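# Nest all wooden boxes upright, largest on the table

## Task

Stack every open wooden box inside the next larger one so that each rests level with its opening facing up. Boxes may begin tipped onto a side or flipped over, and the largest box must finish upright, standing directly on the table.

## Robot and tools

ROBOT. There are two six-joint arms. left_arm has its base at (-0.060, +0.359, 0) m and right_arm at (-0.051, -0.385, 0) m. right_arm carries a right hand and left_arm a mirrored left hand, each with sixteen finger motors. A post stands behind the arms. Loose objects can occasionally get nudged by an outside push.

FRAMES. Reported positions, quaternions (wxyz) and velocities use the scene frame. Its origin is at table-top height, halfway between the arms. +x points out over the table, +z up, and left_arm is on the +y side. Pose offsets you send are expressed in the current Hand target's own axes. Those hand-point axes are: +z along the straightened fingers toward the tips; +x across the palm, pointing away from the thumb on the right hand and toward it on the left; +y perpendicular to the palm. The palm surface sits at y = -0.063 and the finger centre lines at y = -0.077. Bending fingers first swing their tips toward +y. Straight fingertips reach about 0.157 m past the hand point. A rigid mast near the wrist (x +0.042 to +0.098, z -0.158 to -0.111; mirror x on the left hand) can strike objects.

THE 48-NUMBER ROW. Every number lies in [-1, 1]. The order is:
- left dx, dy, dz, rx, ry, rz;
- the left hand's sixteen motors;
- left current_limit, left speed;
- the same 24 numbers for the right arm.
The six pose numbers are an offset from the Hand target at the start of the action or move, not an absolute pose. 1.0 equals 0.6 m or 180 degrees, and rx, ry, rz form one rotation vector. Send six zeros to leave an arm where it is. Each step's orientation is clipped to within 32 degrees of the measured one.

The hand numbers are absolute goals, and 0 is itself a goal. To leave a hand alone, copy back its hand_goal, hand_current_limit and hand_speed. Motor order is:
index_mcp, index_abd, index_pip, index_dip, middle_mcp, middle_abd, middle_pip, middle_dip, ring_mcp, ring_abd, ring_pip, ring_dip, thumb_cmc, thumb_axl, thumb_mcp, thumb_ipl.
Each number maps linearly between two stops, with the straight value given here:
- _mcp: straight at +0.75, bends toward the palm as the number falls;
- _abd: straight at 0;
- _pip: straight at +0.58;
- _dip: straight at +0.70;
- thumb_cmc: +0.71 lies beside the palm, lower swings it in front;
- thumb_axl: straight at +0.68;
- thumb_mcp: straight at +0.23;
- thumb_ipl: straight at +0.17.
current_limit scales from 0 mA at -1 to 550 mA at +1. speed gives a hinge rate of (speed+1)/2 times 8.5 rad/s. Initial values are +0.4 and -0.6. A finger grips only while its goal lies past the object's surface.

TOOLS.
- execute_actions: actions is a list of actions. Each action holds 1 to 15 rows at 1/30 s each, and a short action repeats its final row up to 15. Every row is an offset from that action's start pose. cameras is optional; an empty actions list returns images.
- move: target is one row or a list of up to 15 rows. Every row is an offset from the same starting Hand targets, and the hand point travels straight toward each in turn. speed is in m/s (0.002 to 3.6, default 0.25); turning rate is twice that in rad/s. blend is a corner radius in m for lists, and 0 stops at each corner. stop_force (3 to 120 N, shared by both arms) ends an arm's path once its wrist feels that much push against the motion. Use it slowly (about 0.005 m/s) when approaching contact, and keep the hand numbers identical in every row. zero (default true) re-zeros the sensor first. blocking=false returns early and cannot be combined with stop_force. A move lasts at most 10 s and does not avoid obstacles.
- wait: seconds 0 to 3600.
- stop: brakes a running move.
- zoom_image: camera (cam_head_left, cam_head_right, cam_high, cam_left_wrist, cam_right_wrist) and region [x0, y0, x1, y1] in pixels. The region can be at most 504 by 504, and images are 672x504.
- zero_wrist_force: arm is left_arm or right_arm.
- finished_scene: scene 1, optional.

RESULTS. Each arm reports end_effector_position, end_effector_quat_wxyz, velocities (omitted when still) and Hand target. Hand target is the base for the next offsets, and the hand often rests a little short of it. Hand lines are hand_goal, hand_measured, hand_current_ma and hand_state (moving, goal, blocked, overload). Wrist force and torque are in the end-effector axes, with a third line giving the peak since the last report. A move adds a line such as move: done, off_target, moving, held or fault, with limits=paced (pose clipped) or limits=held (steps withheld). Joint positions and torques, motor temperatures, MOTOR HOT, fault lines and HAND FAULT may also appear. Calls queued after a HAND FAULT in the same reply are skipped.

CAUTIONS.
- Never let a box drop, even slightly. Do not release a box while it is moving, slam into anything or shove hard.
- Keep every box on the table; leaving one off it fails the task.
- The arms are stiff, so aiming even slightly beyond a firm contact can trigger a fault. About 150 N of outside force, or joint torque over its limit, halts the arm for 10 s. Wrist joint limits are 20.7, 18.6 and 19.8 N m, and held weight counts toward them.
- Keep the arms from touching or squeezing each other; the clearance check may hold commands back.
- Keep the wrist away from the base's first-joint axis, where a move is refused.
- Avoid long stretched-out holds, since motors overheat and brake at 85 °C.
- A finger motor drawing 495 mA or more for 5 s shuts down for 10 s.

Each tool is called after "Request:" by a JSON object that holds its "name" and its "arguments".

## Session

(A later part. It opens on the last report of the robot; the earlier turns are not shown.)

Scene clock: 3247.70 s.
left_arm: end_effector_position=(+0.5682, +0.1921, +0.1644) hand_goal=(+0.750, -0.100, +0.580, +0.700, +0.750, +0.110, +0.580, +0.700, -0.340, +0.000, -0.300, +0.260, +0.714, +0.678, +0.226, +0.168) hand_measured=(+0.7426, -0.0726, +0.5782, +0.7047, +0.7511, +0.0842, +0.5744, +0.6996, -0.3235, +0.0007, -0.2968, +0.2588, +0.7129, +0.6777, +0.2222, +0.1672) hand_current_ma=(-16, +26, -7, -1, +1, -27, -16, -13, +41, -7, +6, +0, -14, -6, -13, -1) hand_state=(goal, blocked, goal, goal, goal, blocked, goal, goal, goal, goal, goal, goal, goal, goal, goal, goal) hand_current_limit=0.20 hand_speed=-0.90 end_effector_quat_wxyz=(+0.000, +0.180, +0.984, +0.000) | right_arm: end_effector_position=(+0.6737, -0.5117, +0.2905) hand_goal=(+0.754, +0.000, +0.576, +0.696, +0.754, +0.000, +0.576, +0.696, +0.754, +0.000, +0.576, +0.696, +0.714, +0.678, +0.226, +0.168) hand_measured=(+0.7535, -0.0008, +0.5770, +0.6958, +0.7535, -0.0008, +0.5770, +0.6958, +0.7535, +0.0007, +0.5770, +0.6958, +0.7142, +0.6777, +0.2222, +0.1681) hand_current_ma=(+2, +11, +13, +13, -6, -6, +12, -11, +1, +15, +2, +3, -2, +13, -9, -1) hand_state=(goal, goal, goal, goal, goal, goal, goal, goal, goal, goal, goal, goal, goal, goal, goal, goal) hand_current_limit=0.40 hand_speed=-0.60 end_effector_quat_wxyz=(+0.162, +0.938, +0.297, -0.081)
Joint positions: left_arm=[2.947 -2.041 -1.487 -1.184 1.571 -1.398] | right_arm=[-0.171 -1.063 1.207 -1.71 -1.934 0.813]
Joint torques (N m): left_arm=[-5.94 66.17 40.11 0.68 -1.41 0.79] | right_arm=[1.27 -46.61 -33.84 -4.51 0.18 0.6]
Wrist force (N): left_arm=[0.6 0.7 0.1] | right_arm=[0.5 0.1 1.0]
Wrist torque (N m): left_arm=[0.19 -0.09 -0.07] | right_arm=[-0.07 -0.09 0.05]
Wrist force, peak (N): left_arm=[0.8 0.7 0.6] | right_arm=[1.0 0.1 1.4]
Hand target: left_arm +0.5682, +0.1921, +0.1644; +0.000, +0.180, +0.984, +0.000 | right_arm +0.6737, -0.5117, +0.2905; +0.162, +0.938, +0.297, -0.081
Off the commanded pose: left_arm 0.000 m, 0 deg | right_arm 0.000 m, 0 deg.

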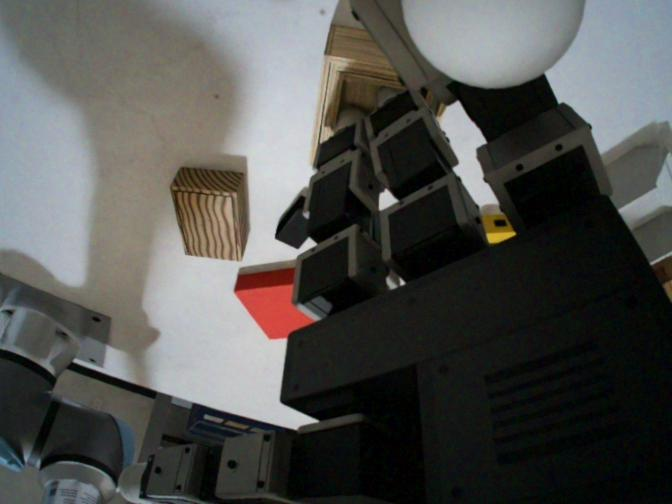

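Request:
{"name": "zoom_image", "arguments": {"camera": "cam_left_wrist", "region": [305, 40, 385, 120]}}

Scaled by 6.300 from the camera's image (finer frame: 960x720).

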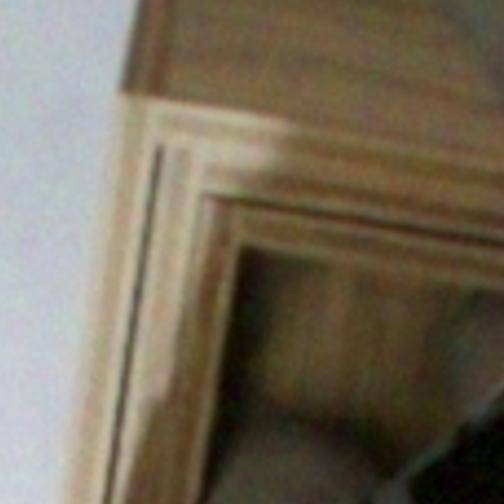

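Request:
{"name": "execute_actions", "arguments": {"actions": [[[0,0,0,0,0,0,0.75,-0.1,0.58,0.70,0.797,0.11,0.468,0.754,-0.34,0,-0.30,0.26,0.714,0.678,0.226,0.168,0.2,-0.9,0,0,0,0,0,0,0.754,0,0.576,0.696,0.754,0,0.576,0.696,0.754,0,0.576,0.696,0.714,0.678,0.226,0.168,0.4,-0.6]],[[0,0,0,0,0,0,0.75,-0.1,0.58,0.70,0.835,0.11,0.379,0.798,-0.34,0,-0.30,0.26,0.714,0.678,0.226,0.168,0.2,-0.9,0,0,0,0,0,0,0.754,0,0.576,0.696,0.754,0,0.576,0.696,0.754,0,0.576,0.696,0.714,0.678,0.226,0.168,0.4,-0.6]],[[0,0,0,0,0,0,0.75,-0.1,0.58,0.70,0.873,0.11,0.290,0.841,-0.34,0,-0.30,0.26,0.714,0.678,0.226,0.168,0.2,-0.9,0,0,0,0,0,0,0.754,0,0.576,0.696,0.754,0,0.576,0.696,0.754,0,0.576,0.696,0.714,0.678,0.226,0.168,0.4,-0.6]],[[0,0,0,0,0,0,0.75,-0.1,0.58,0.70,0.910,0.11,0.201,0.884,-0.34,0,-0.30,0.26,0.714,0.678,0.226,0.168,0.2,-0.9,0,0,0,0,0,0,0.754,0,0.576,0.696,0.754,0,0.576,0.696,0.754,0,0.576,0.696,0.714,0.678,0.226,0.168,0.4,-0.6]],[[0,0,0,0,0,0,0.75,-0.1,0.58,0.70,0.948,0.11,0.111,0.928,-0.34,0,-0.30,0.26,0.714,0.678,0.226,0.168,0.2,-0.9,0,0,0,0,0,0,0.754,0,0.576,0.696,0.754,0,0.576,0.696,0.754,0,0.576,0.696,0.714,0.678,0.226,0.168,0.4,-0.6]],[[0,0,0,0,0,0,0.75,-0.1,0.58,0.70,0.986,0.11,0.022,0.971,-0.34,0,-0.30,0.26,0.714,0.678,0.226,0.168,0.2,-0.9,0,0,0,0,0,0,0.754,0,0.576,0.696,0.754,0,0.576,0.696,0.754,0,0.576,0.696,0.714,0.678,0.226,0.168,0.4,-0.6]]], "cameras": ["cam_left_wrist"]}}

Request:
{"name": "zoom_image", "arguments": {"camera": "cam_left_wrist", "region": [290, 0, 430, 140]}}

Request:
{"name": "zoom_image", "arguments": {"camera": "cam_left_wrist", "region": [305, 40, 385, 120]}}

Scene clock: 3287.67 s.
left_arm: end_effector_position=(+0.5682, +0.1921, +0.1644) hand_goal=(+0.750, -0.100, +0.580, +0.700, +0.986, +0.110, +0.022, +0.972, -0.340, +0.000, -0.300, +0.260, +0.714, +0.678, +0.226, +0.168) hand_measured=(+0.7486, -0.0872, +0.5808, +0.7034, +0.9766, +0.0857, +0.0342, +0.9723, -0.3235, +0.0007, -0.2968, +0.2588, +0.7117, +0.6767, +0.2222, +0.1681) hand_current_ma=(-5, +11, -1, +5, -24, -36, +16, -9, +43, -6, +8, +10, -8, +1, -13, -4) hand_state=(goal, goal, goal, goal, goal, blocked, goal, goal, goal, goal, goal, goal, goal, goal, goal, goal) hand_current_limit=0.20 hand_speed=-0.90 end_effector_quat_wxyz=(+0.000, +0.180, +0.984, +0.000) | right_arm: end_effector_position=(+0.6737, -0.5117, +0.2905) hand_goal=(+0.754, +0.000, +0.576, +0.696, +0.754, +0.000, +0.576, +0.696, +0.754, +0.000, +0.576, +0.696, +0.714, +0.678, +0.226, +0.168) hand_measured=(+0.7535, -0.0008, +0.5770, +0.6958, +0.7523, -0.0008, +0.5757, +0.6958, +0.7523, -0.0008, +0.5770, +0.6958, +0.7142, +0.6777, +0.2222, +0.1681) hand_current_ma=(+10, +6, -4, +3, -3, -8, -20, -4, -1, +11, -11, +9, +5, +1, -3, -20) hand_state=(goal, goal, goal, goal, goal, goal, goal, goal, goal, goal, goal, goal, goal, goal, goal, goal) hand_current_limit=0.40 hand_speed=-0.60 end_effector_quat_wxyz=(+0.162, +0.938, +0.297, -0.081)
Joint positions: left_arm=[2.947 -2.041 -1.487 -1.184 1.571 -1.398] | right_arm=[-0.171 -1.063 1.207 -1.71 -1.934 0.813]
Joint torques (N m): left_arm=[-6.85 66 39.54 0.99 -1.47 -0.45] | right_arm=[-0.53 -46.49 -32.02 -4.4 0.22 0.66]
Wrist force (N): left_arm=[0.7 0.4 0.0] | right_arm=[0.9 0.1 1.1]
Wrist torque (N m): left_arm=[0.16 -0.08 -0.04] | right_arm=[-0.05 -0.15 0.09]
Wrist force, peak (N): left_arm=[0.8 0.8 0.3] | right_arm=[1.0 0.1 1.4]
Hand target: left_arm +0.5682, +0.1921, +0.1644; +0.000, +0.180, +0.984, +0.000 | right_arm +0.6737, -0.5117, +0.2905; +0.162, +0.938, +0.297, -0.081
Off the commanded pose: left_arm 0.000 m, 0 deg | right_arm 0.000 m, 0 deg.

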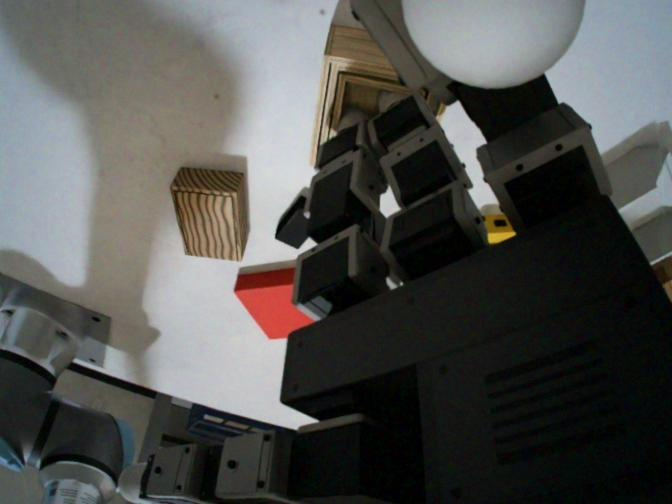

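Scaled by 3.600 from the camera's image (finer frame: 960x720).

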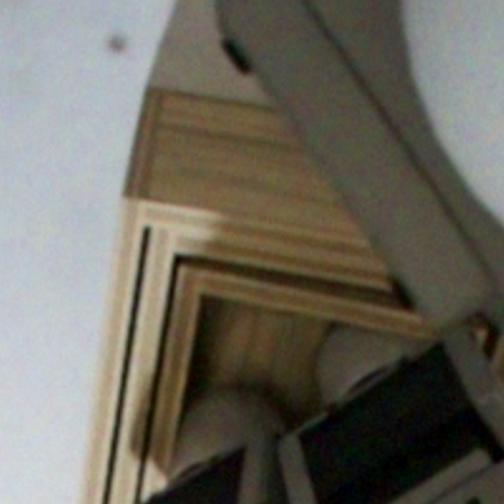

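Scaled by 6.300 from the camera's image (finer frame: 960x720).

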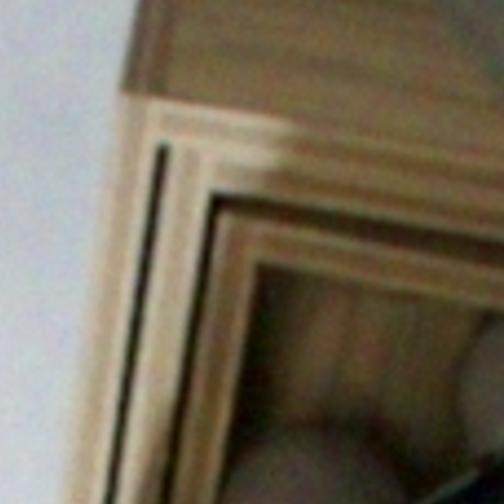

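Request:
{"name": "move", "arguments": {"target": [[-0.0035,0,0,0,0,0,0.75,-0.1,0.58,0.70,0.986,0.11,0.022,0.971,-0.34,0,-0.30,0.26,0.714,0.678,0.226,0.168,0.2,-0.9,0,0,0,0,0,0,0.754,0,0.576,0.696,0.754,0,0.576,0.696,0.754,0,0.576,0.696,0.714,0.678,0.226,0.168,0.4,-0.6],[-0.0035,0,-0.006,0,0,0,0.75,-0.1,0.58,0.70,0.986,0.11,0.022,0.971,-0.34,0,-0.30,0.26,0.714,0.678,0.226,0.168,0.2,-0.9,0,0,0,0,0,0,0.754,0,0.576,0.696,0.754,0,0.576,0.696,0.754,0,0.576,0.696,0.714,0.678,0.226,0.168,0.4,-0.6]], "speed": 0.005, "cameras": ["cam_left_wrist"]}}

Request:
{"name": "zoom_image", "arguments": {"camera": "cam_left_wrist", "region": [305, 40, 385, 120]}}

Scene clock: 3299.20 s.
left_arm: end_effector_position=(+0.5702, +0.1914, +0.1680) hand_goal=(+0.750, -0.100, +0.580, +0.700, +0.986, +0.110, +0.022, +0.972, -0.340, +0.000, -0.300, +0.260, +0.714, +0.678, +0.226, +0.168) hand_measured=(+0.7486, -0.0872, +0.5834, +0.7034, +0.9778, +0.0842, +0.0342, +0.9723, -0.3235, +0.0007, -0.2968, +0.2588, +0.7117, +0.6777, +0.2212, +0.1681) hand_current_ma=(+1, +12, +4, +0, -15, -36, +7, -7, +39, -18, +5, -1, -7, -5, -11, -4) hand_state=(goal, goal, goal, goal, goal, blocked, goal, goal, goal, goal, goal, goal, goal, goal, goal, goal) hand_current_limit=0.20 hand_speed=-0.90 end_effector_quat_wxyz=(+0.000, +0.180, +0.984, +0.000) | right_arm: end_effector_position=(+0.6737, -0.5117, +0.2905) hand_goal=(+0.754, +0.000, +0.576, +0.696, +0.754, +0.000, +0.576, +0.696, +0.754, +0.000, +0.576, +0.696, +0.714, +0.678, +0.226, +0.168) hand_measured=(+0.7535, +0.0007, +0.5770, +0.6958, +0.7535, -0.0008, +0.5770, +0.6958, +0.7535, +0.0007, +0.5770, +0.6958, +0.7129, +0.6777, +0.2232, +0.1681) hand_current_ma=(-9, +6, -5, -6, +9, +3, +1, +3, -1, -3, +0, +15, +9, +3, -22, -6) hand_state=(goal, goal, goal, goal, goal, goal, goal, goal, goal, goal, goal, goal, goal, goal, goal, goal) hand_current_limit=0.40 hand_speed=-0.60 end_effector_quat_wxyz=(+0.162, +0.938, +0.297, -0.081)
Joint positions: left_arm=[2.947 -2.043 -1.474 -1.194 1.571 -1.399] | right_arm=[-0.171 -1.063 1.207 -1.71 -1.934 0.813]
Joint torques (N m): left_arm=[-7.76 67.02 41.17 0.72 -1.37 -1.64] | right_arm=[0.69 -47.25 -33.53 -4.43 0.15 0.72]
Wrist force (N): left_arm=[0.7 0.4 0.4] | right_arm=[0.2 0.2 1.5]
Wrist torque (N m): left_arm=[0.13 -0.07 -0.05] | right_arm=[-0.08 -0.07 0.04]
Wrist force, peak (N): left_arm=[0.9 0.7 0.4] | right_arm=[1.1 0.0 1.4]
Hand target: left_arm +0.5702, +0.1914, +0.1680; +0.000, +0.180, +0.984, +0.000 | right_arm +0.6737, -0.5117, +0.2905; +0.162, +0.938, +0.297, -0.081
Off the commanded pose: left_arm 0.000 m, 0 deg | right_arm 0.000 m, 0 deg.
move: done

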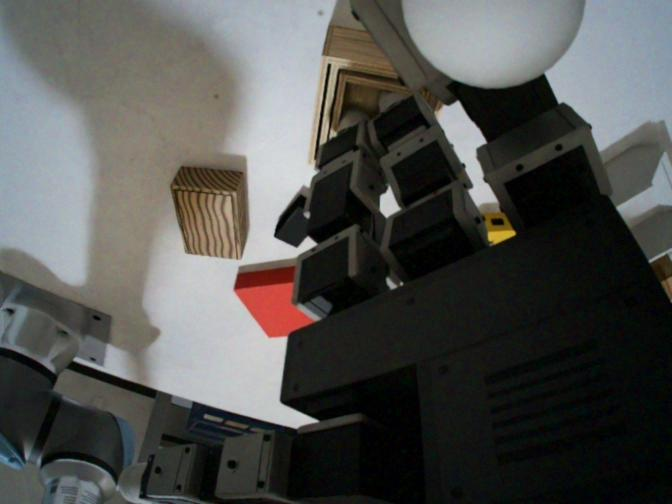

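Scaled by 6.300 from the camera's image (finer frame: 960x720).

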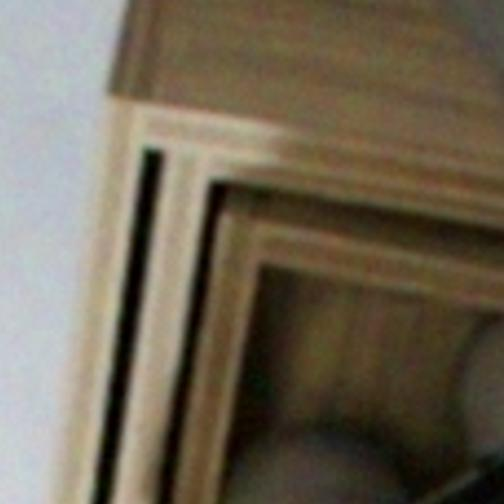

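Request:
{"name": "move", "arguments": {"target": [0,0,0.02,0,0,0,0.75,-0.1,0.58,0.70,0.986,0.11,0.022,0.971,-0.34,0,-0.30,0.26,0.714,0.678,0.226,0.168,0.2,-0.9,0,0,0,0,0,0,0.754,0,0.576,0.696,0.754,0,0.576,0.696,0.754,0,0.576,0.696,0.714,0.678,0.226,0.168,0.4,-0.6], "speed": 0.004, "stop_force": 3, "cameras": ["cam_left_wrist"]}}

Request:
{"name": "zoom_image", "arguments": {"camera": "cam_left_wrist", "region": [305, 40, 385, 120]}}

Scene clock: 3323.37 s.
left_arm: end_effector_position=(+0.5701, +0.1914, +0.1594) hand_goal=(+0.750, -0.100, +0.580, +0.700, +0.986, +0.110, +0.022, +0.972, -0.340, +0.000, -0.300, +0.260, +0.714, +0.678, +0.226, +0.168) hand_measured=(+0.7474, -0.0887, +0.5821, +0.7022, +0.9790, +0.0842, +0.0316, +0.9735, -0.3235, +0.0007, -0.2968, +0.2588, +0.7117, +0.6777, +0.2212, +0.1672) hand_current_ma=(+0, +14, +7, -1, -16, -43, +12, -9, +40, -6, +4, +1, -12, -15, -17, -6) hand_state=(goal, goal, goal, goal, goal, blocked, goal, goal, goal, goal, goal, goal, goal, goal, goal, goal) hand_current_limit=0.20 hand_speed=-0.90 end_effector_quat_wxyz=(+0.000, +0.180, +0.984, +0.000) | right_arm: end_effector_position=(+0.6737, -0.5117, +0.2905) hand_goal=(+0.754, +0.000, +0.576, +0.696, +0.754, +0.000, +0.576, +0.696, +0.754, +0.000, +0.576, +0.696, +0.714, +0.678, +0.226, +0.168) hand_measured=(+0.7535, +0.0007, +0.5770, +0.6958, +0.7535, -0.0008, +0.5770, +0.6971, +0.7535, -0.0008, +0.5770, +0.6958, +0.7142, +0.6777, +0.2222, +0.1681) hand_current_ma=(+6, +15, +11, +15, -3, -20, +5, -9, -5, +0, -5, +12, +33, -18, -9, -13) hand_state=(goal, goal, goal, goal, goal, goal, goal, goal, goal, goal, goal, goal, goal, goal, goal, goal) hand_current_limit=0.40 hand_speed=-0.60 end_effector_quat_wxyz=(+0.162, +0.938, +0.297, -0.081)
Joint positions: left_arm=[2.947 -2.05 -1.486 -1.175 1.571 -1.399] | right_arm=[-0.171 -1.063 1.207 -1.71 -1.934 0.813]
Joint torques (N m): left_arm=[-3.92 45 30.48 0.3 -1.11 -1.18] | right_arm=[-1.13 -44.68 -32.43 -4.44 0.1 0.93]
Wrist force (N): left_arm=[-0.5 0.2 -2.7] | right_arm=[0.6 0.3 1.0]
Wrist torque (N m): left_arm=[0.35 -0.09 -0.14] | right_arm=[-0.03 -0.12 0.07]
Wrist force, peak (N): left_arm=[-0.5 0.5 -3.3] | right_arm=[1.0 0.1 1.5]
Hand target: left_arm +0.5702, +0.1914, +0.1595; +0.000, +0.180, +0.984, +0.000 (not the last commanded pose) | right_arm +0.6737, -0.5117, +0.2905; +0.162, +0.938, +0.297, -0.081
Off the commanded pose: left_arm 0.003 m, 0 deg | right_arm 0.000 m, 0 deg.
move: contact (left_arm)

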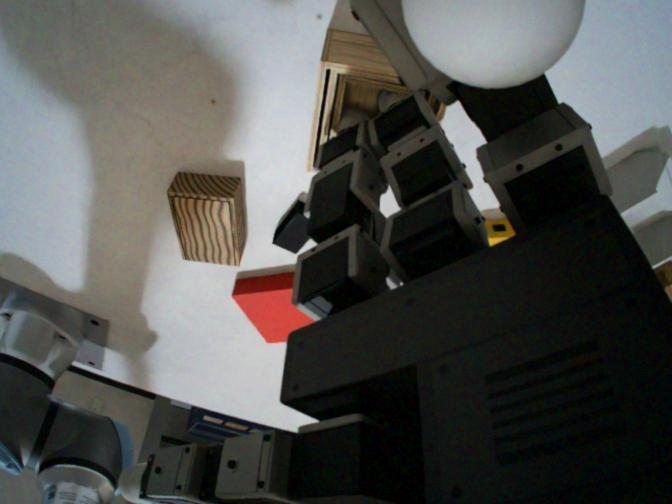

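Scaled by 6.300 from the camera's image (finer frame: 960x720).

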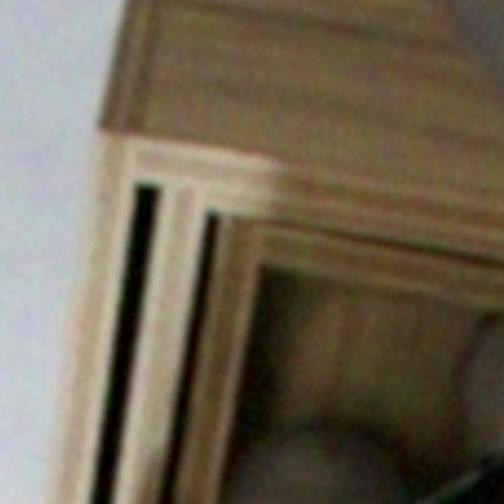

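Request:
{"name": "move", "arguments": {"target": [0,0,0,0,0,0,0.75,-0.2,0.58,0.70,0.972,0.2,0.022,0.971,-0.34,0,-0.30,0.26,0.714,0.678,0.226,0.168,0.2,-0.9,0,0,0,0,0,0,0.754,0,0.576,0.696,0.754,0,0.576,0.696,0.754,0,0.576,0.696,0.714,0.678,0.226,0.168,0.4,-0.6], "speed": 0.004, "cameras": ["cam_left_wrist"]}}

Request:
{"name": "zoom_image", "arguments": {"camera": "cam_left_wrist", "region": [305, 40, 405, 140]}}

Request:
{"name": "move", "arguments": {"target": [0,0,-0.006,0,0,0,0.75,-0.2,0.58,0.70,0.972,0.2,0.022,0.971,-0.34,0,-0.30,0.26,0.714,0.678,0.226,0.168,0.2,-0.9,0,0,0,0,0,0,0.754,0,0.576,0.696,0.754,0,0.576,0.696,0.754,0,0.576,0.696,0.714,0.678,0.226,0.168,0.4,-0.6], "speed": 0.004, "cameras": ["cam_left_wrist"]}}

Request:
{"name": "zoom_image", "arguments": {"camera": "cam_left_wrist", "region": [305, 40, 405, 140]}}

Scene clock: 3371.03 s.
left_arm: end_effector_position=(+0.5702, +0.1914, +0.1595) hand_goal=(+0.750, -0.200, +0.580, +0.700, +0.972, +0.200, +0.022, +0.972, -0.340, +0.000, -0.300, +0.260, +0.714, +0.678, +0.226, +0.168) hand_measured=(+0.7486, -0.0902, +0.5821, +0.7022, +0.9766, +0.0842, +0.0304, +0.9735, -0.3235, +0.0007, -0.2956, +0.2588, +0.7117, +0.6767, +0.2222, +0.1681) hand_current_ma=(-3, +206, +10, -2, +7, -220, +13, -5, +29, -6, +3, +0, -4, -10, -12, +2) hand_state=(goal, blocked, goal, goal, goal, blocked, goal, goal, goal, goal, goal, goal, goal, goal, goal, goal) hand_current_limit=0.20 hand_speed=-0.90 end_effector_quat_wxyz=(+0.000, +0.180, +0.984, +0.000) | right_arm: end_effector_position=(+0.6737, -0.5117, +0.2905) hand_goal=(+0.754, +0.000, +0.576, +0.696, +0.754, +0.000, +0.576, +0.696, +0.754, +0.000, +0.576, +0.696, +0.714, +0.678, +0.226, +0.168) hand_measured=(+0.7523, +0.0007, +0.5770, +0.6958, +0.7523, -0.0008, +0.5757, +0.6971, +0.7535, +0.0007, +0.5770, +0.6945, +0.7142, +0.6767, +0.2222, +0.1672) hand_current_ma=(+10, +14, -4, +18, +7, -8, +16, -11, -9, +18, -4, +0, +16, -1, -5, -7) hand_state=(goal, goal, goal, goal, goal, goal, goal, goal, goal, goal, goal, goal, goal, goal, goal, goal) hand_current_limit=0.40 hand_speed=-0.60 end_effector_quat_wxyz=(+0.162, +0.938, +0.297, -0.081)
Joint positions: left_arm=[2.947 -2.05 -1.486 -1.175 1.571 -1.399] | right_arm=[-0.171 -1.063 1.207 -1.71 -1.934 0.813]
Joint torques (N m): left_arm=[-5.53 60.25 32.53 1.03 -1.13 -1] | right_arm=[-0.96 -44.7 -33.11 -4.69 0.06 0.88]
Wrist force (N): left_arm=[0.4 0.3 -1.7] | right_arm=[0.8 -0.1 1.0]
Wrist torque (N m): left_arm=[0.30 -0.10 -0.08] | right_arm=[-0.08 -0.13 0.08]
Wrist force, peak (N): left_arm=[-0.5 0.5 -3.5] | right_arm=[1.0 0.1 1.4]
Hand target: left_arm +0.5702, +0.1914, +0.1595; +0.000, +0.180, +0.984, +0.000 | right_arm +0.6737, -0.5117, +0.2905; +0.162, +0.938, +0.297, -0.081
Off the commanded pose: left_arm 0.000 m, 0 deg | right_arm 0.000 m, 0 deg.
move: done

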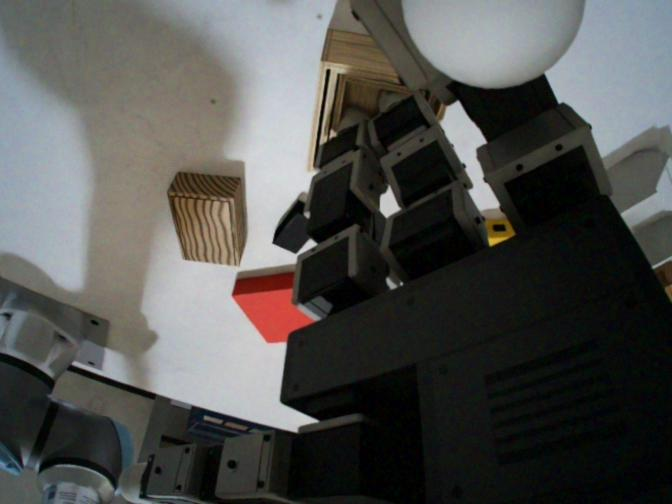

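Scaled by 5.040 from the camera's image (finer frame: 960x720).

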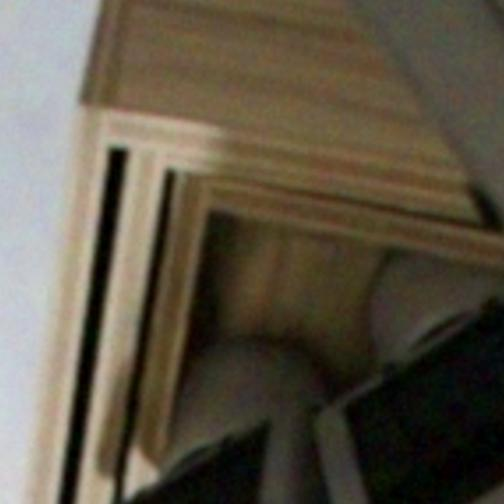

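Scene clock: 3372.17 s.
left_arm: end_effector_position=(+0.5702, +0.1914, +0.1630) hand_goal=(+0.750, -0.200, +0.580, +0.700, +0.972, +0.200, +0.022, +0.972, -0.340, +0.000, -0.300, +0.260, +0.714, +0.678, +0.226, +0.168) hand_measured=(+0.7486, -0.0916, +0.5782, +0.7022, +0.9766, +0.0842, +0.0304, +0.9735, -0.3247, +0.0007, -0.2956, +0.2601, +0.7129, +0.6777, +0.2222, +0.1672) hand_current_ma=(-2, +192, -4, -2, +5, -210, +12, -12, +40, -5, +3, -3, -7, -3, -14, +1) hand_state=(goal, blocked, goal, goal, goal, blocked, goal, goal, goal, goal, goal, goal, goal, goal, goal, goal) hand_current_limit=0.20 hand_speed=-0.90 end_effector_quat_wxyz=(+0.001, +0.180, +0.984, +0.000) | right_arm: end_effector_position=(+0.6737, -0.5117, +0.2905) hand_goal=(+0.754, +0.000, +0.576, +0.696, +0.754, +0.000, +0.576, +0.696, +0.754, +0.000, +0.576, +0.696, +0.714, +0.678, +0.226, +0.168) hand_measured=(+0.7523, -0.0008, +0.5770, +0.6971, +0.7535, -0.0008, +0.5770, +0.6958, +0.7535, +0.0007, +0.5770, +0.6958, +0.7142, +0.6777, +0.2222, +0.1681) hand_current_ma=(-15, -4, +9, -12, +5, -21, +23, -19, +15, -1, -9, +7, +3, +0, -16, -10) hand_state=(goal, goal, goal, goal, goal, goal, goal, goal, goal, goal, goal, goal, goal, goal, goal, goal) hand_current_limit=0.40 hand_speed=-0.60 end_effector_quat_wxyz=(+0.162, +0.938, +0.297, -0.081)
Joint positions: left_arm=[2.947 -2.047 -1.481 -1.183 1.571 -1.399] | right_arm=[-0.171 -1.063 1.207 -1.71 -1.934 0.813]
Joint torques (N m): left_arm=[-4.33 66.83 39.65 0.78 -1.17 -0.89] | right_arm=[0.7 -46.28 -33.59 -4.57 0.08 0.95]
Wrist force (N): left_arm=[0.9 0.3 0.0] | right_arm=[0.8 0.0 1.5]
Wrist torque (N m): left_arm=[0.16 -0.10 -0.02] | right_arm=[-0.10 -0.15 0.09]
Wrist force, peak (N): left_arm=[-0.6 0.5 -2.3] | right_arm=[0.8 0.0 1.5]
Hand target: left_arm +0.5702, +0.1914, +0.1631; +0.000, +0.180, +0.984, +0.000 | right_arm +0.6737, -0.5117, +0.2905; +0.162, +0.938, +0.297, -0.081
Off the commanded pose: left_arm 0.000 m, 0 deg | right_arm 0.000 m, 0 deg.
move: done

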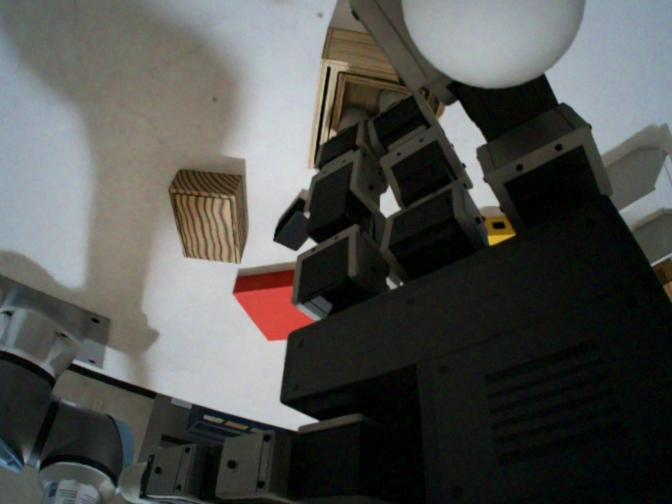

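Scaled by 5.040 from the camera's image (finer frame: 960x720).

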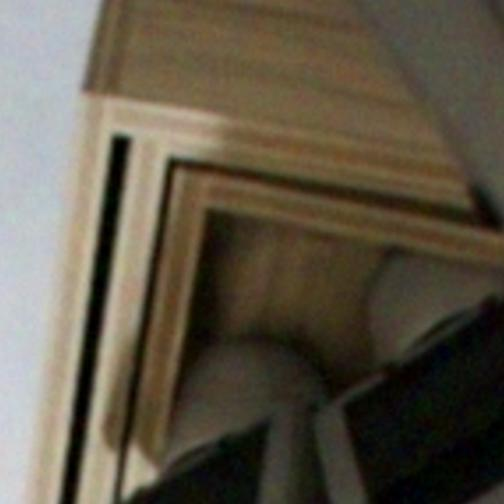

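Request:
{"name": "move", "arguments": {"target": [[0,0,0.006,0,0,0,0.75,-0.2,0.58,0.70,0.972,0.2,0.022,0.971,-0.34,0,-0.30,0.26,0.714,0.678,0.226,0.168,0.2,-0.9,0,0,0,0,0,0,0.754,0,0.576,0.696,0.754,0,0.576,0.696,0.754,0,0.576,0.696,0.714,0.678,0.226,0.168,0.4,-0.6],[0,0,0.006,0,0,0,0.75,-0.2,0.58,0.70,0.953,0.2,0.022,0.971,-0.34,0,-0.30,0.26,0.714,0.678,0.226,0.168,0.2,-0.9,0,0,0,0,0,0,0.754,0,0.576,0.696,0.754,0,0.576,0.696,0.754,0,0.576,0.696,0.714,0.678,0.226,0.168,0.4,-0.6],[0,0,0.0,0,0,0,0.75,-0.2,0.58,0.70,0.953,0.2,0.022,0.971,-0.34,0,-0.30,0.26,0.714,0.678,0.226,0.168,0.2,-0.9,0,0,0,0,0,0,0.754,0,0.576,0.696,0.754,0,0.576,0.696,0.754,0,0.576,0.696,0.714,0.678,0.226,0.168,0.4,-0.6]], "speed": 0.004, "cameras": ["cam_left_wrist"]}}

Request:
{"name": "zoom_image", "arguments": {"camera": "cam_left_wrist", "region": [305, 40, 405, 140]}}

Scene clock: 3386.33 s.
left_arm: end_effector_position=(+0.5702, +0.1914, +0.1630) hand_goal=(+0.750, -0.200, +0.580, +0.700, +0.954, +0.200, +0.022, +0.972, -0.340, +0.000, -0.300, +0.260, +0.714, +0.678, +0.226, +0.168) hand_measured=(+0.7450, -0.0902, +0.5782, +0.7034, +0.9730, +0.0842, +0.0304, +0.9735, -0.3235, -0.0008, -0.2968, +0.2588, +0.7117, +0.6777, +0.2222, +0.1672) hand_current_ma=(-12, +201, -4, +3, +36, -227, +8, -10, +44, +0, +0, +1, -7, -6, -2, -8) hand_state=(goal, blocked, goal, goal, goal, blocked, goal, goal, goal, goal, goal, goal, goal, goal, goal, goal) hand_current_limit=0.20 hand_speed=-0.90 end_effector_quat_wxyz=(+0.000, +0.180, +0.984, +0.000) | right_arm: end_effector_position=(+0.6737, -0.5117, +0.2905) hand_goal=(+0.754, +0.000, +0.576, +0.696, +0.754, +0.000, +0.576, +0.696, +0.754, +0.000, +0.576, +0.696, +0.714, +0.678, +0.226, +0.168) hand_measured=(+0.7535, +0.0007, +0.5770, +0.6958, +0.7535, -0.0008, +0.5770, +0.6958, +0.7535, -0.0008, +0.5770, +0.6958, +0.7142, +0.6777, +0.2222, +0.1681) hand_current_ma=(+14, +16, +10, +1, -4, -9, +5, -13, +15, -1, -15, +4, +9, +7, -17, -8) hand_state=(goal, goal, goal, goal, goal, goal, goal, goal, goal, goal, goal, goal, goal, goal, goal, goal) hand_current_limit=0.40 hand_speed=-0.60 end_effector_quat_wxyz=(+0.162, +0.938, +0.297, -0.081)
Joint positions: left_arm=[2.947 -2.047 -1.481 -1.183 1.571 -1.399] | right_arm=[-0.171 -1.063 1.207 -1.71 -1.934 0.813]
Joint torques (N m): left_arm=[-5.42 66.95 41.11 0.86 -0.86 -1.2] | right_arm=[0.34 -47.14 -34.8 -4.8 0.29 0.9]
Wrist force (N): left_arm=[0.9 0.5 0.2] | right_arm=[0.6 0.1 1.3]
Wrist torque (N m): left_arm=[0.20 -0.07 -0.05] | right_arm=[-0.08 -0.12 0.07]
Wrist force, peak (N): left_arm=[1.3 0.6 0.4] | right_arm=[0.7 0.2 1.5]
Hand target: left_arm +0.5702, +0.1914, +0.1631; +0.000, +0.180, +0.984, +0.000 | right_arm +0.6737, -0.5117, +0.2905; +0.162, +0.938, +0.297, -0.081
Off the commanded pose: left_arm 0.000 m, 0 deg | right_arm 0.000 m, 0 deg.
move: done

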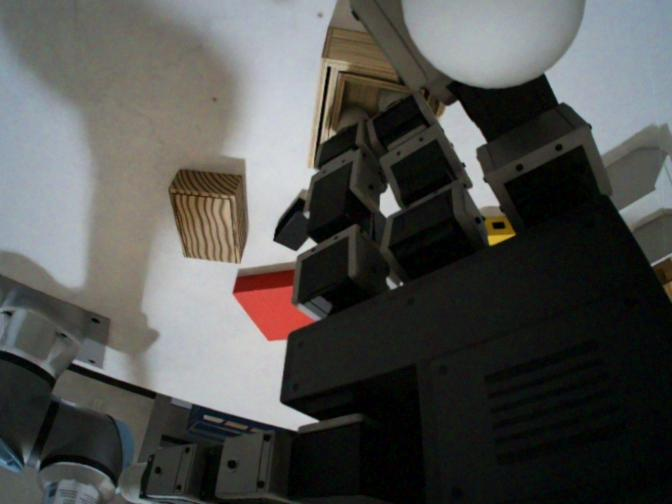

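Scaled by 5.040 from the camera's image (finer frame: 960x720).

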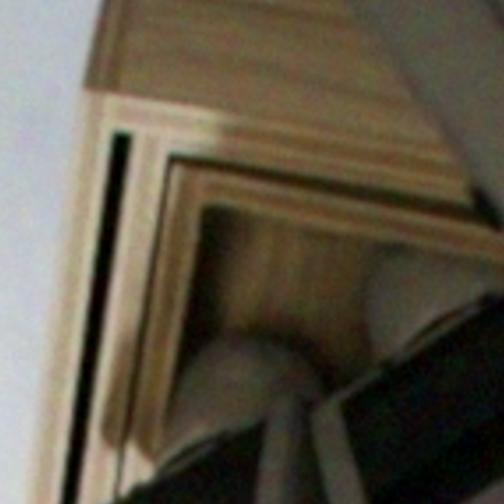

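Request:
{"name": "move", "arguments": {"target": [[0,0,0.006,0,0,0,0.75,-0.15,0.58,0.70,0.954,0.15,0.022,0.971,-0.34,0,-0.30,0.26,0.714,0.678,0.226,0.168,0.2,-0.9,0,0,0,0,0,0,0.754,0,0.576,0.696,0.754,0,0.576,0.696,0.754,0,0.576,0.696,0.714,0.678,0.226,0.168,0.4,-0.6],[0,0,0.006,0,0,0,0.75,-0.15,0.58,0.70,0.93,0.15,0.022,0.971,-0.34,0,-0.30,0.26,0.714,0.678,0.226,0.168,0.2,-0.9,0,0,0,0,0,0,0.754,0,0.576,0.696,0.754,0,0.576,0.696,0.754,0,0.576,0.696,0.714,0.678,0.226,0.168,0.4,-0.6],[0,0,0.0,0,0,0,0.75,-0.15,0.58,0.70,0.93,0.15,0.022,0.971,-0.34,0,-0.30,0.26,0.714,0.678,0.226,0.168,0.2,-0.9,0,0,0,0,0,0,0.754,0,0.576,0.696,0.754,0,0.576,0.696,0.754,0,0.576,0.696,0.714,0.678,0.226,0.168,0.4,-0.6]], "speed": 0.004, "cameras": ["cam_left_wrist"]}}

Request:
{"name": "zoom_image", "arguments": {"camera": "cam_left_wrist", "region": [305, 40, 405, 140]}}

Scene clock: 3401.43 s.
left_arm: end_effector_position=(+0.5702, +0.1914, +0.1630) hand_goal=(+0.750, -0.150, +0.580, +0.700, +0.930, +0.150, +0.022, +0.972, -0.340, +0.000, -0.300, +0.260, +0.714, +0.678, +0.226, +0.168) hand_measured=(+0.7390, -0.0902, +0.5770, +0.7034, +0.9645, +0.0842, +0.0329, +0.9723, -0.3235, +0.0007, -0.2956, +0.2588, +0.7117, +0.6767, +0.2222, +0.1672) hand_current_ma=(-23, +101, -1, +0, +94, -114, +13, -2, +46, -10, +4, -3, -12, -8, -17, -13) hand_state=(goal, blocked, goal, goal, blocked, blocked, goal, goal, goal, goal, goal, goal, goal, goal, goal, goal) hand_current_limit=0.20 hand_speed=-0.90 end_effector_quat_wxyz=(+0.000, +0.180, +0.984, +0.000) | right_arm: end_effector_position=(+0.6737, -0.5117, +0.2905) hand_goal=(+0.754, +0.000, +0.576, +0.696, +0.754, +0.000, +0.576, +0.696, +0.754, +0.000, +0.576, +0.696, +0.714, +0.678, +0.226, +0.168) hand_measured=(+0.7523, +0.0007, +0.5770, +0.6971, +0.7535, +0.0007, +0.5770, +0.6958, +0.7523, -0.0008, +0.5770, +0.6958, +0.7142, +0.6777, +0.2222, +0.1681) hand_current_ma=(+2, +2, +3, +15, +6, +5, +11, -10, -1, +12, -7, -4, +5, +4, -9, -1) hand_state=(goal, goal, goal, goal, goal, goal, goal, goal, goal, goal, goal, goal, goal, goal, goal, goal) hand_current_limit=0.40 hand_speed=-0.60 end_effector_quat_wxyz=(+0.162, +0.938, +0.297, -0.081)
Joint positions: left_arm=[2.947 -2.047 -1.481 -1.183 1.571 -1.399] | right_arm=[-0.171 -1.063 1.207 -1.71 -1.934 0.813]
Joint torques (N m): left_arm=[-4.02 66.75 39.51 0.86 -1.13 -0.69] | right_arm=[1.07 -45.74 -33.28 -4.64 0.1 0.59]
Wrist force (N): left_arm=[0.9 0.1 0.3] | right_arm=[0.8 0.4 1.0]
Wrist torque (N m): left_arm=[0.14 -0.08 -0.02] | right_arm=[0.00 -0.13 0.09]
Wrist force, peak (N): left_arm=[1.1 0.4 0.5] | right_arm=[1.0 -0.1 1.3]
Hand target: left_arm +0.5702, +0.1914, +0.1631; +0.000, +0.180, +0.984, +0.000 | right_arm +0.6737, -0.5117, +0.2905; +0.162, +0.938, +0.297, -0.081
Off the commanded pose: left_arm 0.000 m, 0 deg | right_arm 0.000 m, 0 deg.
move: done

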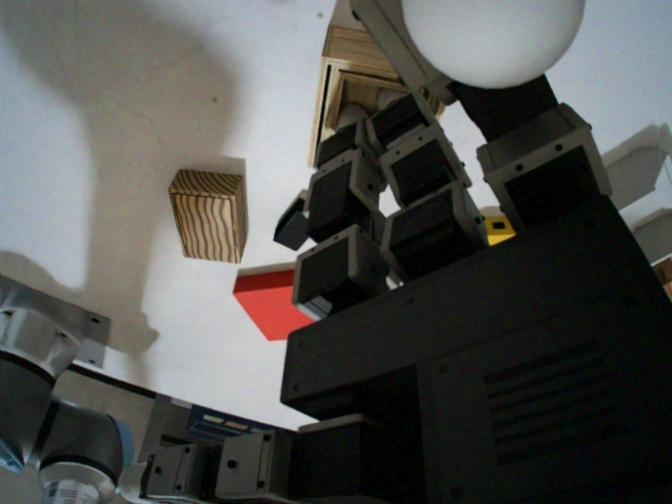

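Scaled by 5.040 from the camera's image (finer frame: 960x720).

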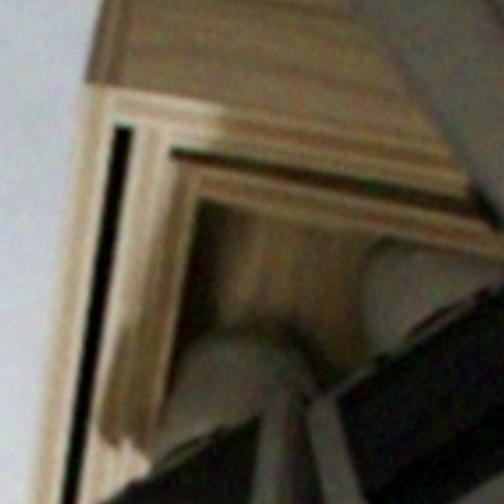

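Request:
{"name": "move", "arguments": {"target": [[0,0,0.006,0,0,0,0.75,-0.15,0.58,0.70,0.93,0.15,0.022,0.971,-0.34,0,-0.30,0.26,0.714,0.678,0.226,0.168,0.2,-0.9,0,0,0,0,0,0,0.754,0,0.576,0.696,0.754,0,0.576,0.696,0.754,0,0.576,0.696,0.714,0.678,0.226,0.168,0.4,-0.6],[0,0,0.006,0,0,0,0.75,-0.12,0.58,0.70,0.98,0.12,0.022,0.971,-0.34,0,-0.30,0.26,0.714,0.678,0.226,0.168,0.2,-0.9,0,0,0,0,0,0,0.754,0,0.576,0.696,0.754,0,0.576,0.696,0.754,0,0.576,0.696,0.714,0.678,0.226,0.168,0.4,-0.6]], "speed": 0.004, "cameras": []}}

Request:
{"name": "execute_actions", "arguments": {"actions": [[[0,0,0,0,0,0,0.690,-0.12,0.658,0.754,0.972,0.12,0.022,0.971,-0.34,0,-0.30,0.26,0.714,0.678,0.226,0.168,0.2,-0.92,0,0,0,0,0,0,0.754,0,0.576,0.696,0.754,0,0.576,0.696,0.754,0,0.576,0.696,0.714,0.678,0.226,0.168,0.4,-0.6]],[[0,0,0,0,0,0,0.658,-0.12,0.699,0.783,0.972,0.12,0.022,0.971,-0.34,0,-0.30,0.26,0.714,0.678,0.226,0.168,0.2,-0.92,0,0,0,0,0,0,0.754,0,0.576,0.696,0.754,0,0.576,0.696,0.754,0,0.576,0.696,0.714,0.678,0.226,0.168,0.4,-0.6]],[[0,0,0,0,0,0,0.627,-0.12,0.740,0.812,0.972,0.12,0.022,0.971,-0.34,0,-0.30,0.26,0.714,0.678,0.226,0.168,0.2,-0.92,0,0,0,0,0,0,0.754,0,0.576,0.696,0.754,0,0.576,0.696,0.754,0,0.576,0.696,0.714,0.678,0.226,0.168,0.4,-0.6]]], "cameras": ["cam_left_wrist"]}}

Request:
{"name": "zoom_image", "arguments": {"camera": "cam_left_wrist", "region": [305, 40, 405, 140]}}

Scene clock: 3468.93 s.
left_arm: end_effector_position=(+0.5702, +0.1914, +0.1595) hand_goal=(+0.750, -0.120, +0.580, +0.700, +0.980, +0.120, +0.022, +0.972, -0.340, +0.000, -0.300, +0.260, +0.714, +0.678, +0.226, +0.168) hand_measured=(+0.7414, -0.0902, +0.5770, +0.6996, +0.9693, +0.0827, +0.0291, +0.9684, -0.3235, +0.0007, -0.2968, +0.2588, +0.7129, +0.6767, +0.2222, +0.1681) hand_current_ma=(-16, +32, +1, -9, -17, -48, -2, -19, +43, -16, +5, +2, -3, -16, -15, -19) hand_state=(goal, blocked, goal, goal, goal, blocked, goal, goal, goal, goal, goal, goal, goal, goal, goal, goal) hand_current_limit=0.20 hand_speed=-0.90 end_effector_quat_wxyz=(+0.000, +0.180, +0.984, +0.000) | right_arm: end_effector_position=(+0.6737, -0.5117, +0.2905) hand_goal=(+0.754, +0.000, +0.576, +0.696, +0.754, +0.000, +0.576, +0.696, +0.754, +0.000, +0.576, +0.696, +0.714, +0.678, +0.226, +0.168) hand_measured=(+0.7535, +0.0007, +0.5770, +0.6971, +0.7535, +0.0007, +0.5770, +0.6958, +0.7523, -0.0008, +0.5770, +0.6958, +0.7142, +0.6777, +0.2222, +0.1681) hand_current_ma=(+0, +2, +2, +4, +1, -15, +4, +1, +9, +14, -14, +17, +6, +13, -14, -7) hand_state=(goal, goal, goal, goal, goal, goal, goal, goal, goal, goal, goal, goal, goal, goal, goal, goal) hand_current_limit=0.40 hand_speed=-0.60 end_effector_quat_wxyz=(+0.162, +0.938, +0.297, -0.081)
Joint positions: left_arm=[2.947 -2.05 -1.486 -1.175 1.571 -1.399] | right_arm=[-0.171 -1.063 1.207 -1.71 -1.934 0.813]
Joint torques (N m): left_arm=[-4.05 21.74 6.34 4.72 -0.81 -0.57] | right_arm=[0.63 -46.5 -34.29 -4.75 0.05 0.79]
Wrist force (N): left_arm=[0.5 0.5 0.1] | right_arm=[0.7 0.1 1.3]
Wrist torque (N m): left_arm=[0.14 -0.07 -0.05] | right_arm=[-0.08 -0.12 0.07]
Wrist force, peak (N): left_arm=[1.1 0.1 0.6] | right_arm=[0.9 0.2 1.5]
Hand target: left_arm +0.5702, +0.1914, +0.1595; +0.000, +0.180, +0.984, +0.000 | right_arm +0.6737, -0.5117, +0.2905; +0.162, +0.938, +0.297, -0.081
Off the commanded pose: left_arm 0.000 m, 0 deg | right_arm 0.000 m, 0 deg.
move: done

Scene clock: 3470.63 s.
left_arm: end_effector_position=(+0.5702, +0.1914, +0.1595) hand_goal=(+0.628, -0.120, +0.740, +0.812, +0.972, +0.120, +0.022, +0.972, -0.340, +0.000, -0.300, +0.260, +0.714, +0.678, +0.226, +0.168) hand_measured=(+0.6317, -0.0887, +0.7284, +0.8003, +0.9681, +0.0857, +0.0214, +0.9735, -0.3223, +0.0007, -0.2968, +0.2601, +0.7117, +0.6777, +0.2222, +0.1681) hand_current_ma=(+6, +41, -32, -28, -11, -51, -5, -14, +36, -4, +6, +1, -1, -3, -15, -9) hand_state=(goal, blocked, goal, goal, goal, blocked, goal, goal, goal, goal, goal, goal, goal, goal, goal, goal) hand_current_limit=0.20 hand_speed=-0.92 end_effector_quat_wxyz=(+0.000, +0.180, +0.984, +0.000) | right_arm: end_effector_position=(+0.6737, -0.5117, +0.2905) hand_goal=(+0.754, +0.000, +0.576, +0.696, +0.754, +0.000, +0.576, +0.696, +0.754, +0.000, +0.576, +0.696, +0.714, +0.678, +0.226, +0.168) hand_measured=(+0.7535, -0.0008, +0.5757, +0.6958, +0.7523, -0.0008, +0.5757, +0.6958, +0.7523, +0.0007, +0.5757, +0.6958, +0.7142, +0.6777, +0.2222, +0.1672) hand_current_ma=(+22, +11, +24, -9, +1, -4, +13, -4, +4, -10, -9, +2, +5, -7, -24, +3) hand_state=(goal, goal, goal, goal, goal, goal, goal, goal, goal, goal, goal, goal, goal, goal, goal, goal) hand_current_limit=0.40 hand_speed=-0.60 end_effector_quat_wxyz=(+0.162, +0.938, +0.297, -0.081)
Joint positions: left_arm=[2.947 -2.05 -1.486 -1.175 1.571 -1.399] | right_arm=[-0.171 -1.063 1.207 -1.71 -1.934 0.813]
Joint torques (N m): left_arm=[-1.34 23.48 7.47 4.41 -1.09 -0.03] | right_arm=[0.51 -47.56 -33.9 -4.86 0.16 0.9]
Wrist force (N): left_arm=[0.3 0.3 0.0] | right_arm=[0.7 -0.1 1.2]
Wrist torque (N m): left_arm=[0.16 -0.08 -0.08] | right_arm=[-0.08 -0.11 0.07]
Wrist force, peak (N): left_arm=[0.9 0.7 0.3] | right_arm=[0.9 -0.2 1.2]
Hand target: left_arm +0.5702, +0.1914, +0.1595; +0.000, +0.180, +0.984, +0.000 | right_arm +0.6737, -0.5117, +0.2905; +0.162, +0.938, +0.297, -0.081
Off the commanded pose: left_arm 0.000 m, 0 deg | right_arm 0.000 m, 0 deg.

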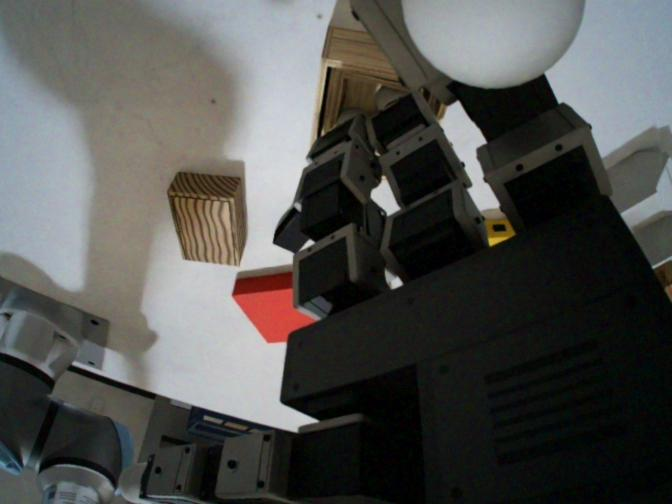

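Scaled by 5.040 from the camera's image (finer frame: 960x720).

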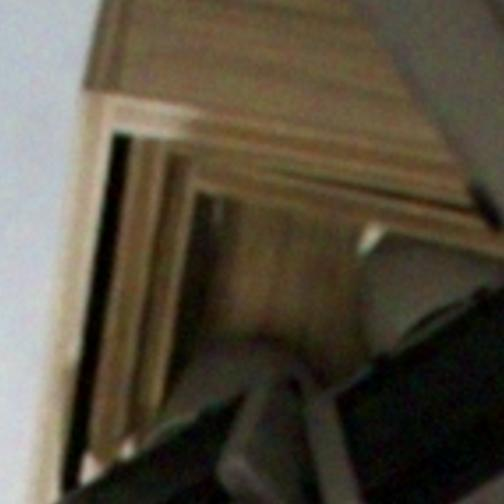

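Request:
{"name": "execute_actions", "arguments": {"actions": [[[0,0,0,0,0,0,0.595,-0.14,0.781,0.841,0.972,0.14,0.022,0.971,-0.34,0,-0.30,0.26,0.714,0.678,0.226,0.168,0.2,-0.92,0,0,0,0,0,0,0.754,0,0.576,0.696,0.754,0,0.576,0.696,0.754,0,0.576,0.696,0.714,0.678,0.226,0.168,0.4,-0.6]],[[0,0,0,0,0,0,0.564,-0.16,0.822,0.870,0.972,0.16,0.022,0.971,-0.34,0,-0.30,0.26,0.714,0.678,0.226,0.168,0.2,-0.92,0,0,0,0,0,0,0.754,0,0.576,0.696,0.754,0,0.576,0.696,0.754,0,0.576,0.696,0.714,0.678,0.226,0.168,0.4,-0.6]],[[0,0,0,0,0,0,0.532,-0.16,0.863,0.899,0.972,0.16,0.022,0.971,-0.34,0,-0.30,0.26,0.714,0.678,0.226,0.168,0.2,-0.92,0,0,0,0,0,0,0.754,0,0.576,0.696,0.754,0,0.576,0.696,0.754,0,0.576,0.696,0.714,0.678,0.226,0.168,0.4,-0.6]]], "cameras": ["cam_left_wrist"]}}

Request:
{"name": "zoom_image", "arguments": {"camera": "cam_left_wrist", "region": [305, 40, 405, 140]}}

Scene clock: 3482.57 s.
left_arm: end_effector_position=(+0.5702, +0.1914, +0.1595) hand_goal=(+0.532, -0.160, +0.864, +0.900, +0.972, +0.160, +0.022, +0.972, -0.340, +0.000, -0.300, +0.260, +0.714, +0.678, +0.226, +0.168) hand_measured=(+0.5424, -0.0887, +0.8426, +0.8754, +0.9645, +0.0930, +0.0201, +0.9735, -0.3235, +0.0007, -0.2968, +0.2588, +0.7117, +0.6777, +0.2212, +0.1681) hand_current_ma=(+18, +121, -50, -57, -14, -113, -6, -10, +32, -9, +5, +8, -2, -12, -11, -1) hand_state=(goal, blocked, blocked, blocked, goal, blocked, goal, goal, goal, goal, goal, goal, goal, goal, goal, goal) hand_current_limit=0.20 hand_speed=-0.92 end_effector_quat_wxyz=(+0.000, +0.180, +0.984, +0.000) | right_arm: end_effector_position=(+0.6737, -0.5117, +0.2905) hand_goal=(+0.754, +0.000, +0.576, +0.696, +0.754, +0.000, +0.576, +0.696, +0.754, +0.000, +0.576, +0.696, +0.714, +0.678, +0.226, +0.168) hand_measured=(+0.7523, +0.0007, +0.5770, +0.6958, +0.7535, -0.0008, +0.5770, +0.6958, +0.7535, +0.0007, +0.5757, +0.6958, +0.7154, +0.6777, +0.2222, +0.1681) hand_current_ma=(+3, +6, +9, +19, -7, +3, +22, -13, +3, -3, +2, +5, -1, +0, -4, -2) hand_state=(goal, goal, goal, goal, goal, goal, goal, goal, goal, goal, goal, goal, goal, goal, goal, goal) hand_current_limit=0.40 hand_speed=-0.60 end_effector_quat_wxyz=(+0.162, +0.938, +0.297, -0.081)
Joint positions: left_arm=[2.947 -2.05 -1.486 -1.175 1.571 -1.399] | right_arm=[-0.171 -1.063 1.207 -1.71 -1.934 0.813]
Joint torques (N m): left_arm=[3.22 28.83 9.66 2.16 -0.87 1.04] | right_arm=[-1.1 -46.4 -33.96 -4.64 0.09 1.02]
Wrist force (N): left_arm=[0.7 0.5 0.0] | right_arm=[0.6 0.0 1.1]
Wrist torque (N m): left_arm=[0.14 -0.12 -0.05] | right_arm=[-0.07 -0.10 0.07]
Wrist force, peak (N): left_arm=[0.3 1.0 -0.3] | right_arm=[1.1 0.1 1.4]
Hand target: left_arm +0.5702, +0.1914, +0.1595; +0.000, +0.180, +0.984, +0.000 | right_arm +0.6737, -0.5117, +0.2905; +0.162, +0.938, +0.297, -0.081
Off the commanded pose: left_arm 0.000 m, 0 deg | right_arm 0.000 m, 0 deg.

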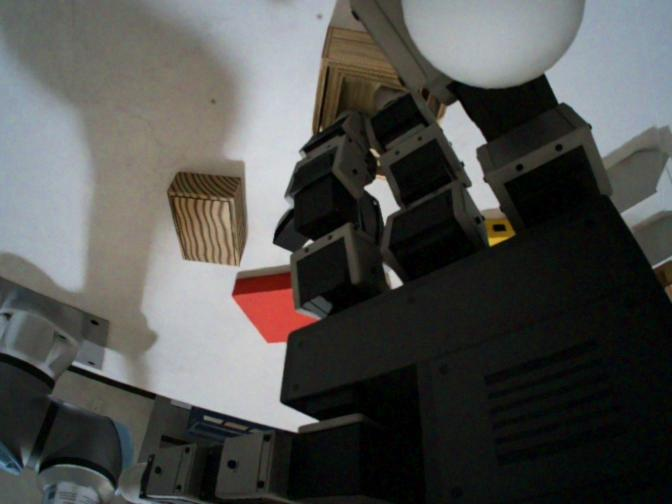

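Scaled by 5.040 from the camera's image (finer frame: 960x720).

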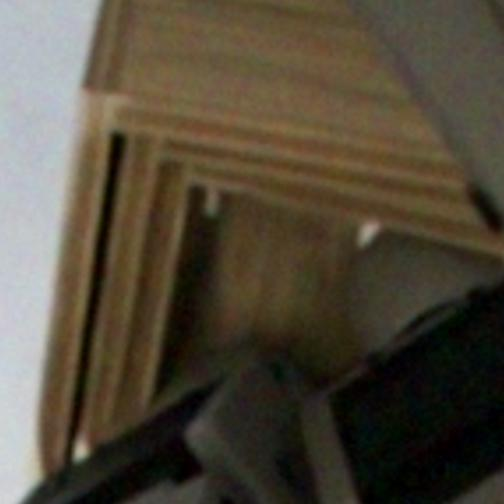

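Request:
{"name": "execute_actions", "arguments": {"actions": [[[0,0,0,0,0,0,0.501,-0.16,0.904,0.928,0.972,0.16,0.022,0.971,-0.34,0,-0.30,0.26,0.714,0.678,0.226,0.168,0.2,-0.92,0,0,0,0,0,0,0.754,0,0.576,0.696,0.754,0,0.576,0.696,0.754,0,0.576,0.696,0.714,0.678,0.226,0.168,0.4,-0.6]],[[0,0,0,0,0,0,0.469,-0.16,0.945,0.957,0.972,0.16,0.022,0.971,-0.34,0,-0.30,0.26,0.714,0.678,0.226,0.168,0.2,-0.92,0,0,0,0,0,0,0.754,0,0.576,0.696,0.754,0,0.576,0.696,0.754,0,0.576,0.696,0.714,0.678,0.226,0.168,0.4,-0.6]],[[0,0,0,0,0,0,0.438,-0.2,0.985,0.985,0.972,0.2,0.022,0.971,-0.34,0,-0.30,0.26,0.714,0.678,0.226,0.168,0.2,-0.92,0,0,0,0,0,0,0.754,0,0.576,0.696,0.754,0,0.576,0.696,0.754,0,0.576,0.696,0.714,0.678,0.226,0.168,0.4,-0.6]]], "cameras": ["cam_left_wrist"]}}

Request:
{"name": "zoom_image", "arguments": {"camera": "cam_left_wrist", "region": [305, 40, 405, 140]}}

Scene clock: 3499.13 s.
left_arm: end_effector_position=(+0.5702, +0.1914, +0.1595) hand_goal=(+0.438, -0.200, +0.986, +0.986, +0.972, +0.200, +0.022, +0.972, -0.340, +0.000, -0.300, +0.260, +0.714, +0.678, +0.226, +0.168) hand_measured=(+0.4556, -0.0887, +0.9529, +0.9481, +0.9645, +0.1076, +0.0201, +0.9761, -0.3223, +0.0007, -0.2968, +0.2588, +0.7129, +0.6777, +0.2212, +0.1672) hand_current_ma=(+39, +204, -81, -98, -21, -174, -5, +3, +38, -8, +7, -2, -6, -4, -1, -6) hand_state=(goal, blocked, blocked, blocked, goal, blocked, goal, goal, goal, goal, goal, goal, goal, goal, goal, goal) hand_current_limit=0.20 hand_speed=-0.92 end_effector_quat_wxyz=(+0.000, +0.180, +0.984, +0.000) | right_arm: end_effector_position=(+0.6737, -0.5117, +0.2905) hand_goal=(+0.754, +0.000, +0.576, +0.696, +0.754, +0.000, +0.576, +0.696, +0.754, +0.000, +0.576, +0.696, +0.714, +0.678, +0.226, +0.168) hand_measured=(+0.7523, -0.0008, +0.5770, +0.6958, +0.7535, -0.0008, +0.5770, +0.6958, +0.7535, +0.0007, +0.5782, +0.6958, +0.7154, +0.6777, +0.2222, +0.1681) hand_current_ma=(+13, +3, -4, +16, -3, -8, -6, -12, +7, +3, -5, +8, +10, +20, -14, -10) hand_state=(goal, goal, goal, goal, goal, goal, goal, goal, goal, goal, goal, goal, goal, goal, goal, goal) hand_current_limit=0.40 hand_speed=-0.60 end_effector_quat_wxyz=(+0.162, +0.938, +0.297, -0.081)
Joint positions: left_arm=[2.947 -2.05 -1.486 -1.175 1.571 -1.399] | right_arm=[-0.171 -1.063 1.207 -1.71 -1.934 0.813]
Joint torques (N m): left_arm=[4.73 30.39 13.58 1.51 -1.16 1.68] | right_arm=[-0.33 -45.97 -32.82 -4.76 -0.04 0.86]
Wrist force (N): left_arm=[0.4 0.6 0.1] | right_arm=[0.9 0.2 1.2]
Wrist torque (N m): left_arm=[0.17 -0.11 -0.09] | right_arm=[-0.06 -0.14 0.10]
Wrist force, peak (N): left_arm=[0.2 1.0 -0.1] | right_arm=[0.9 -0.2 1.4]
Hand target: left_arm +0.5702, +0.1914, +0.1595; +0.000, +0.180, +0.984, +0.000 | right_arm +0.6737, -0.5117, +0.2905; +0.162, +0.938, +0.297, -0.081
Off the commanded pose: left_arm 0.000 m, 0 deg | right_arm 0.000 m, 0 deg.

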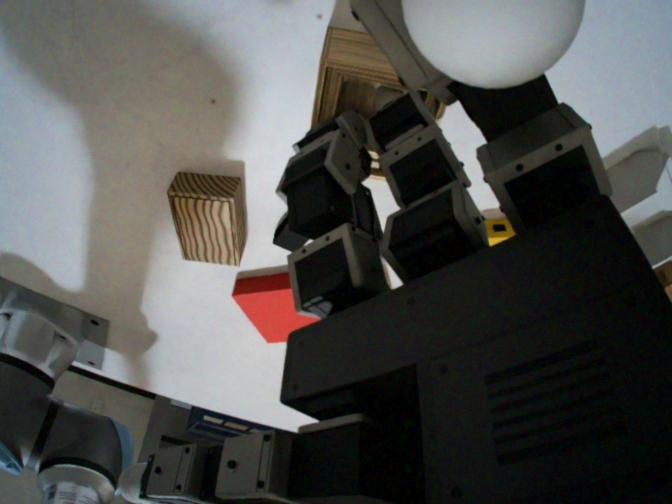

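Scaled by 5.040 from the camera's image (finer frame: 960x720).

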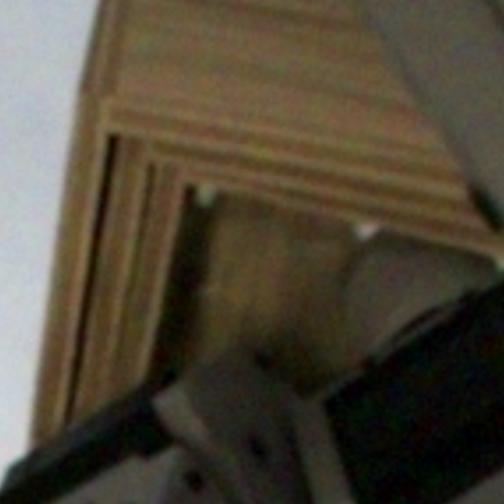

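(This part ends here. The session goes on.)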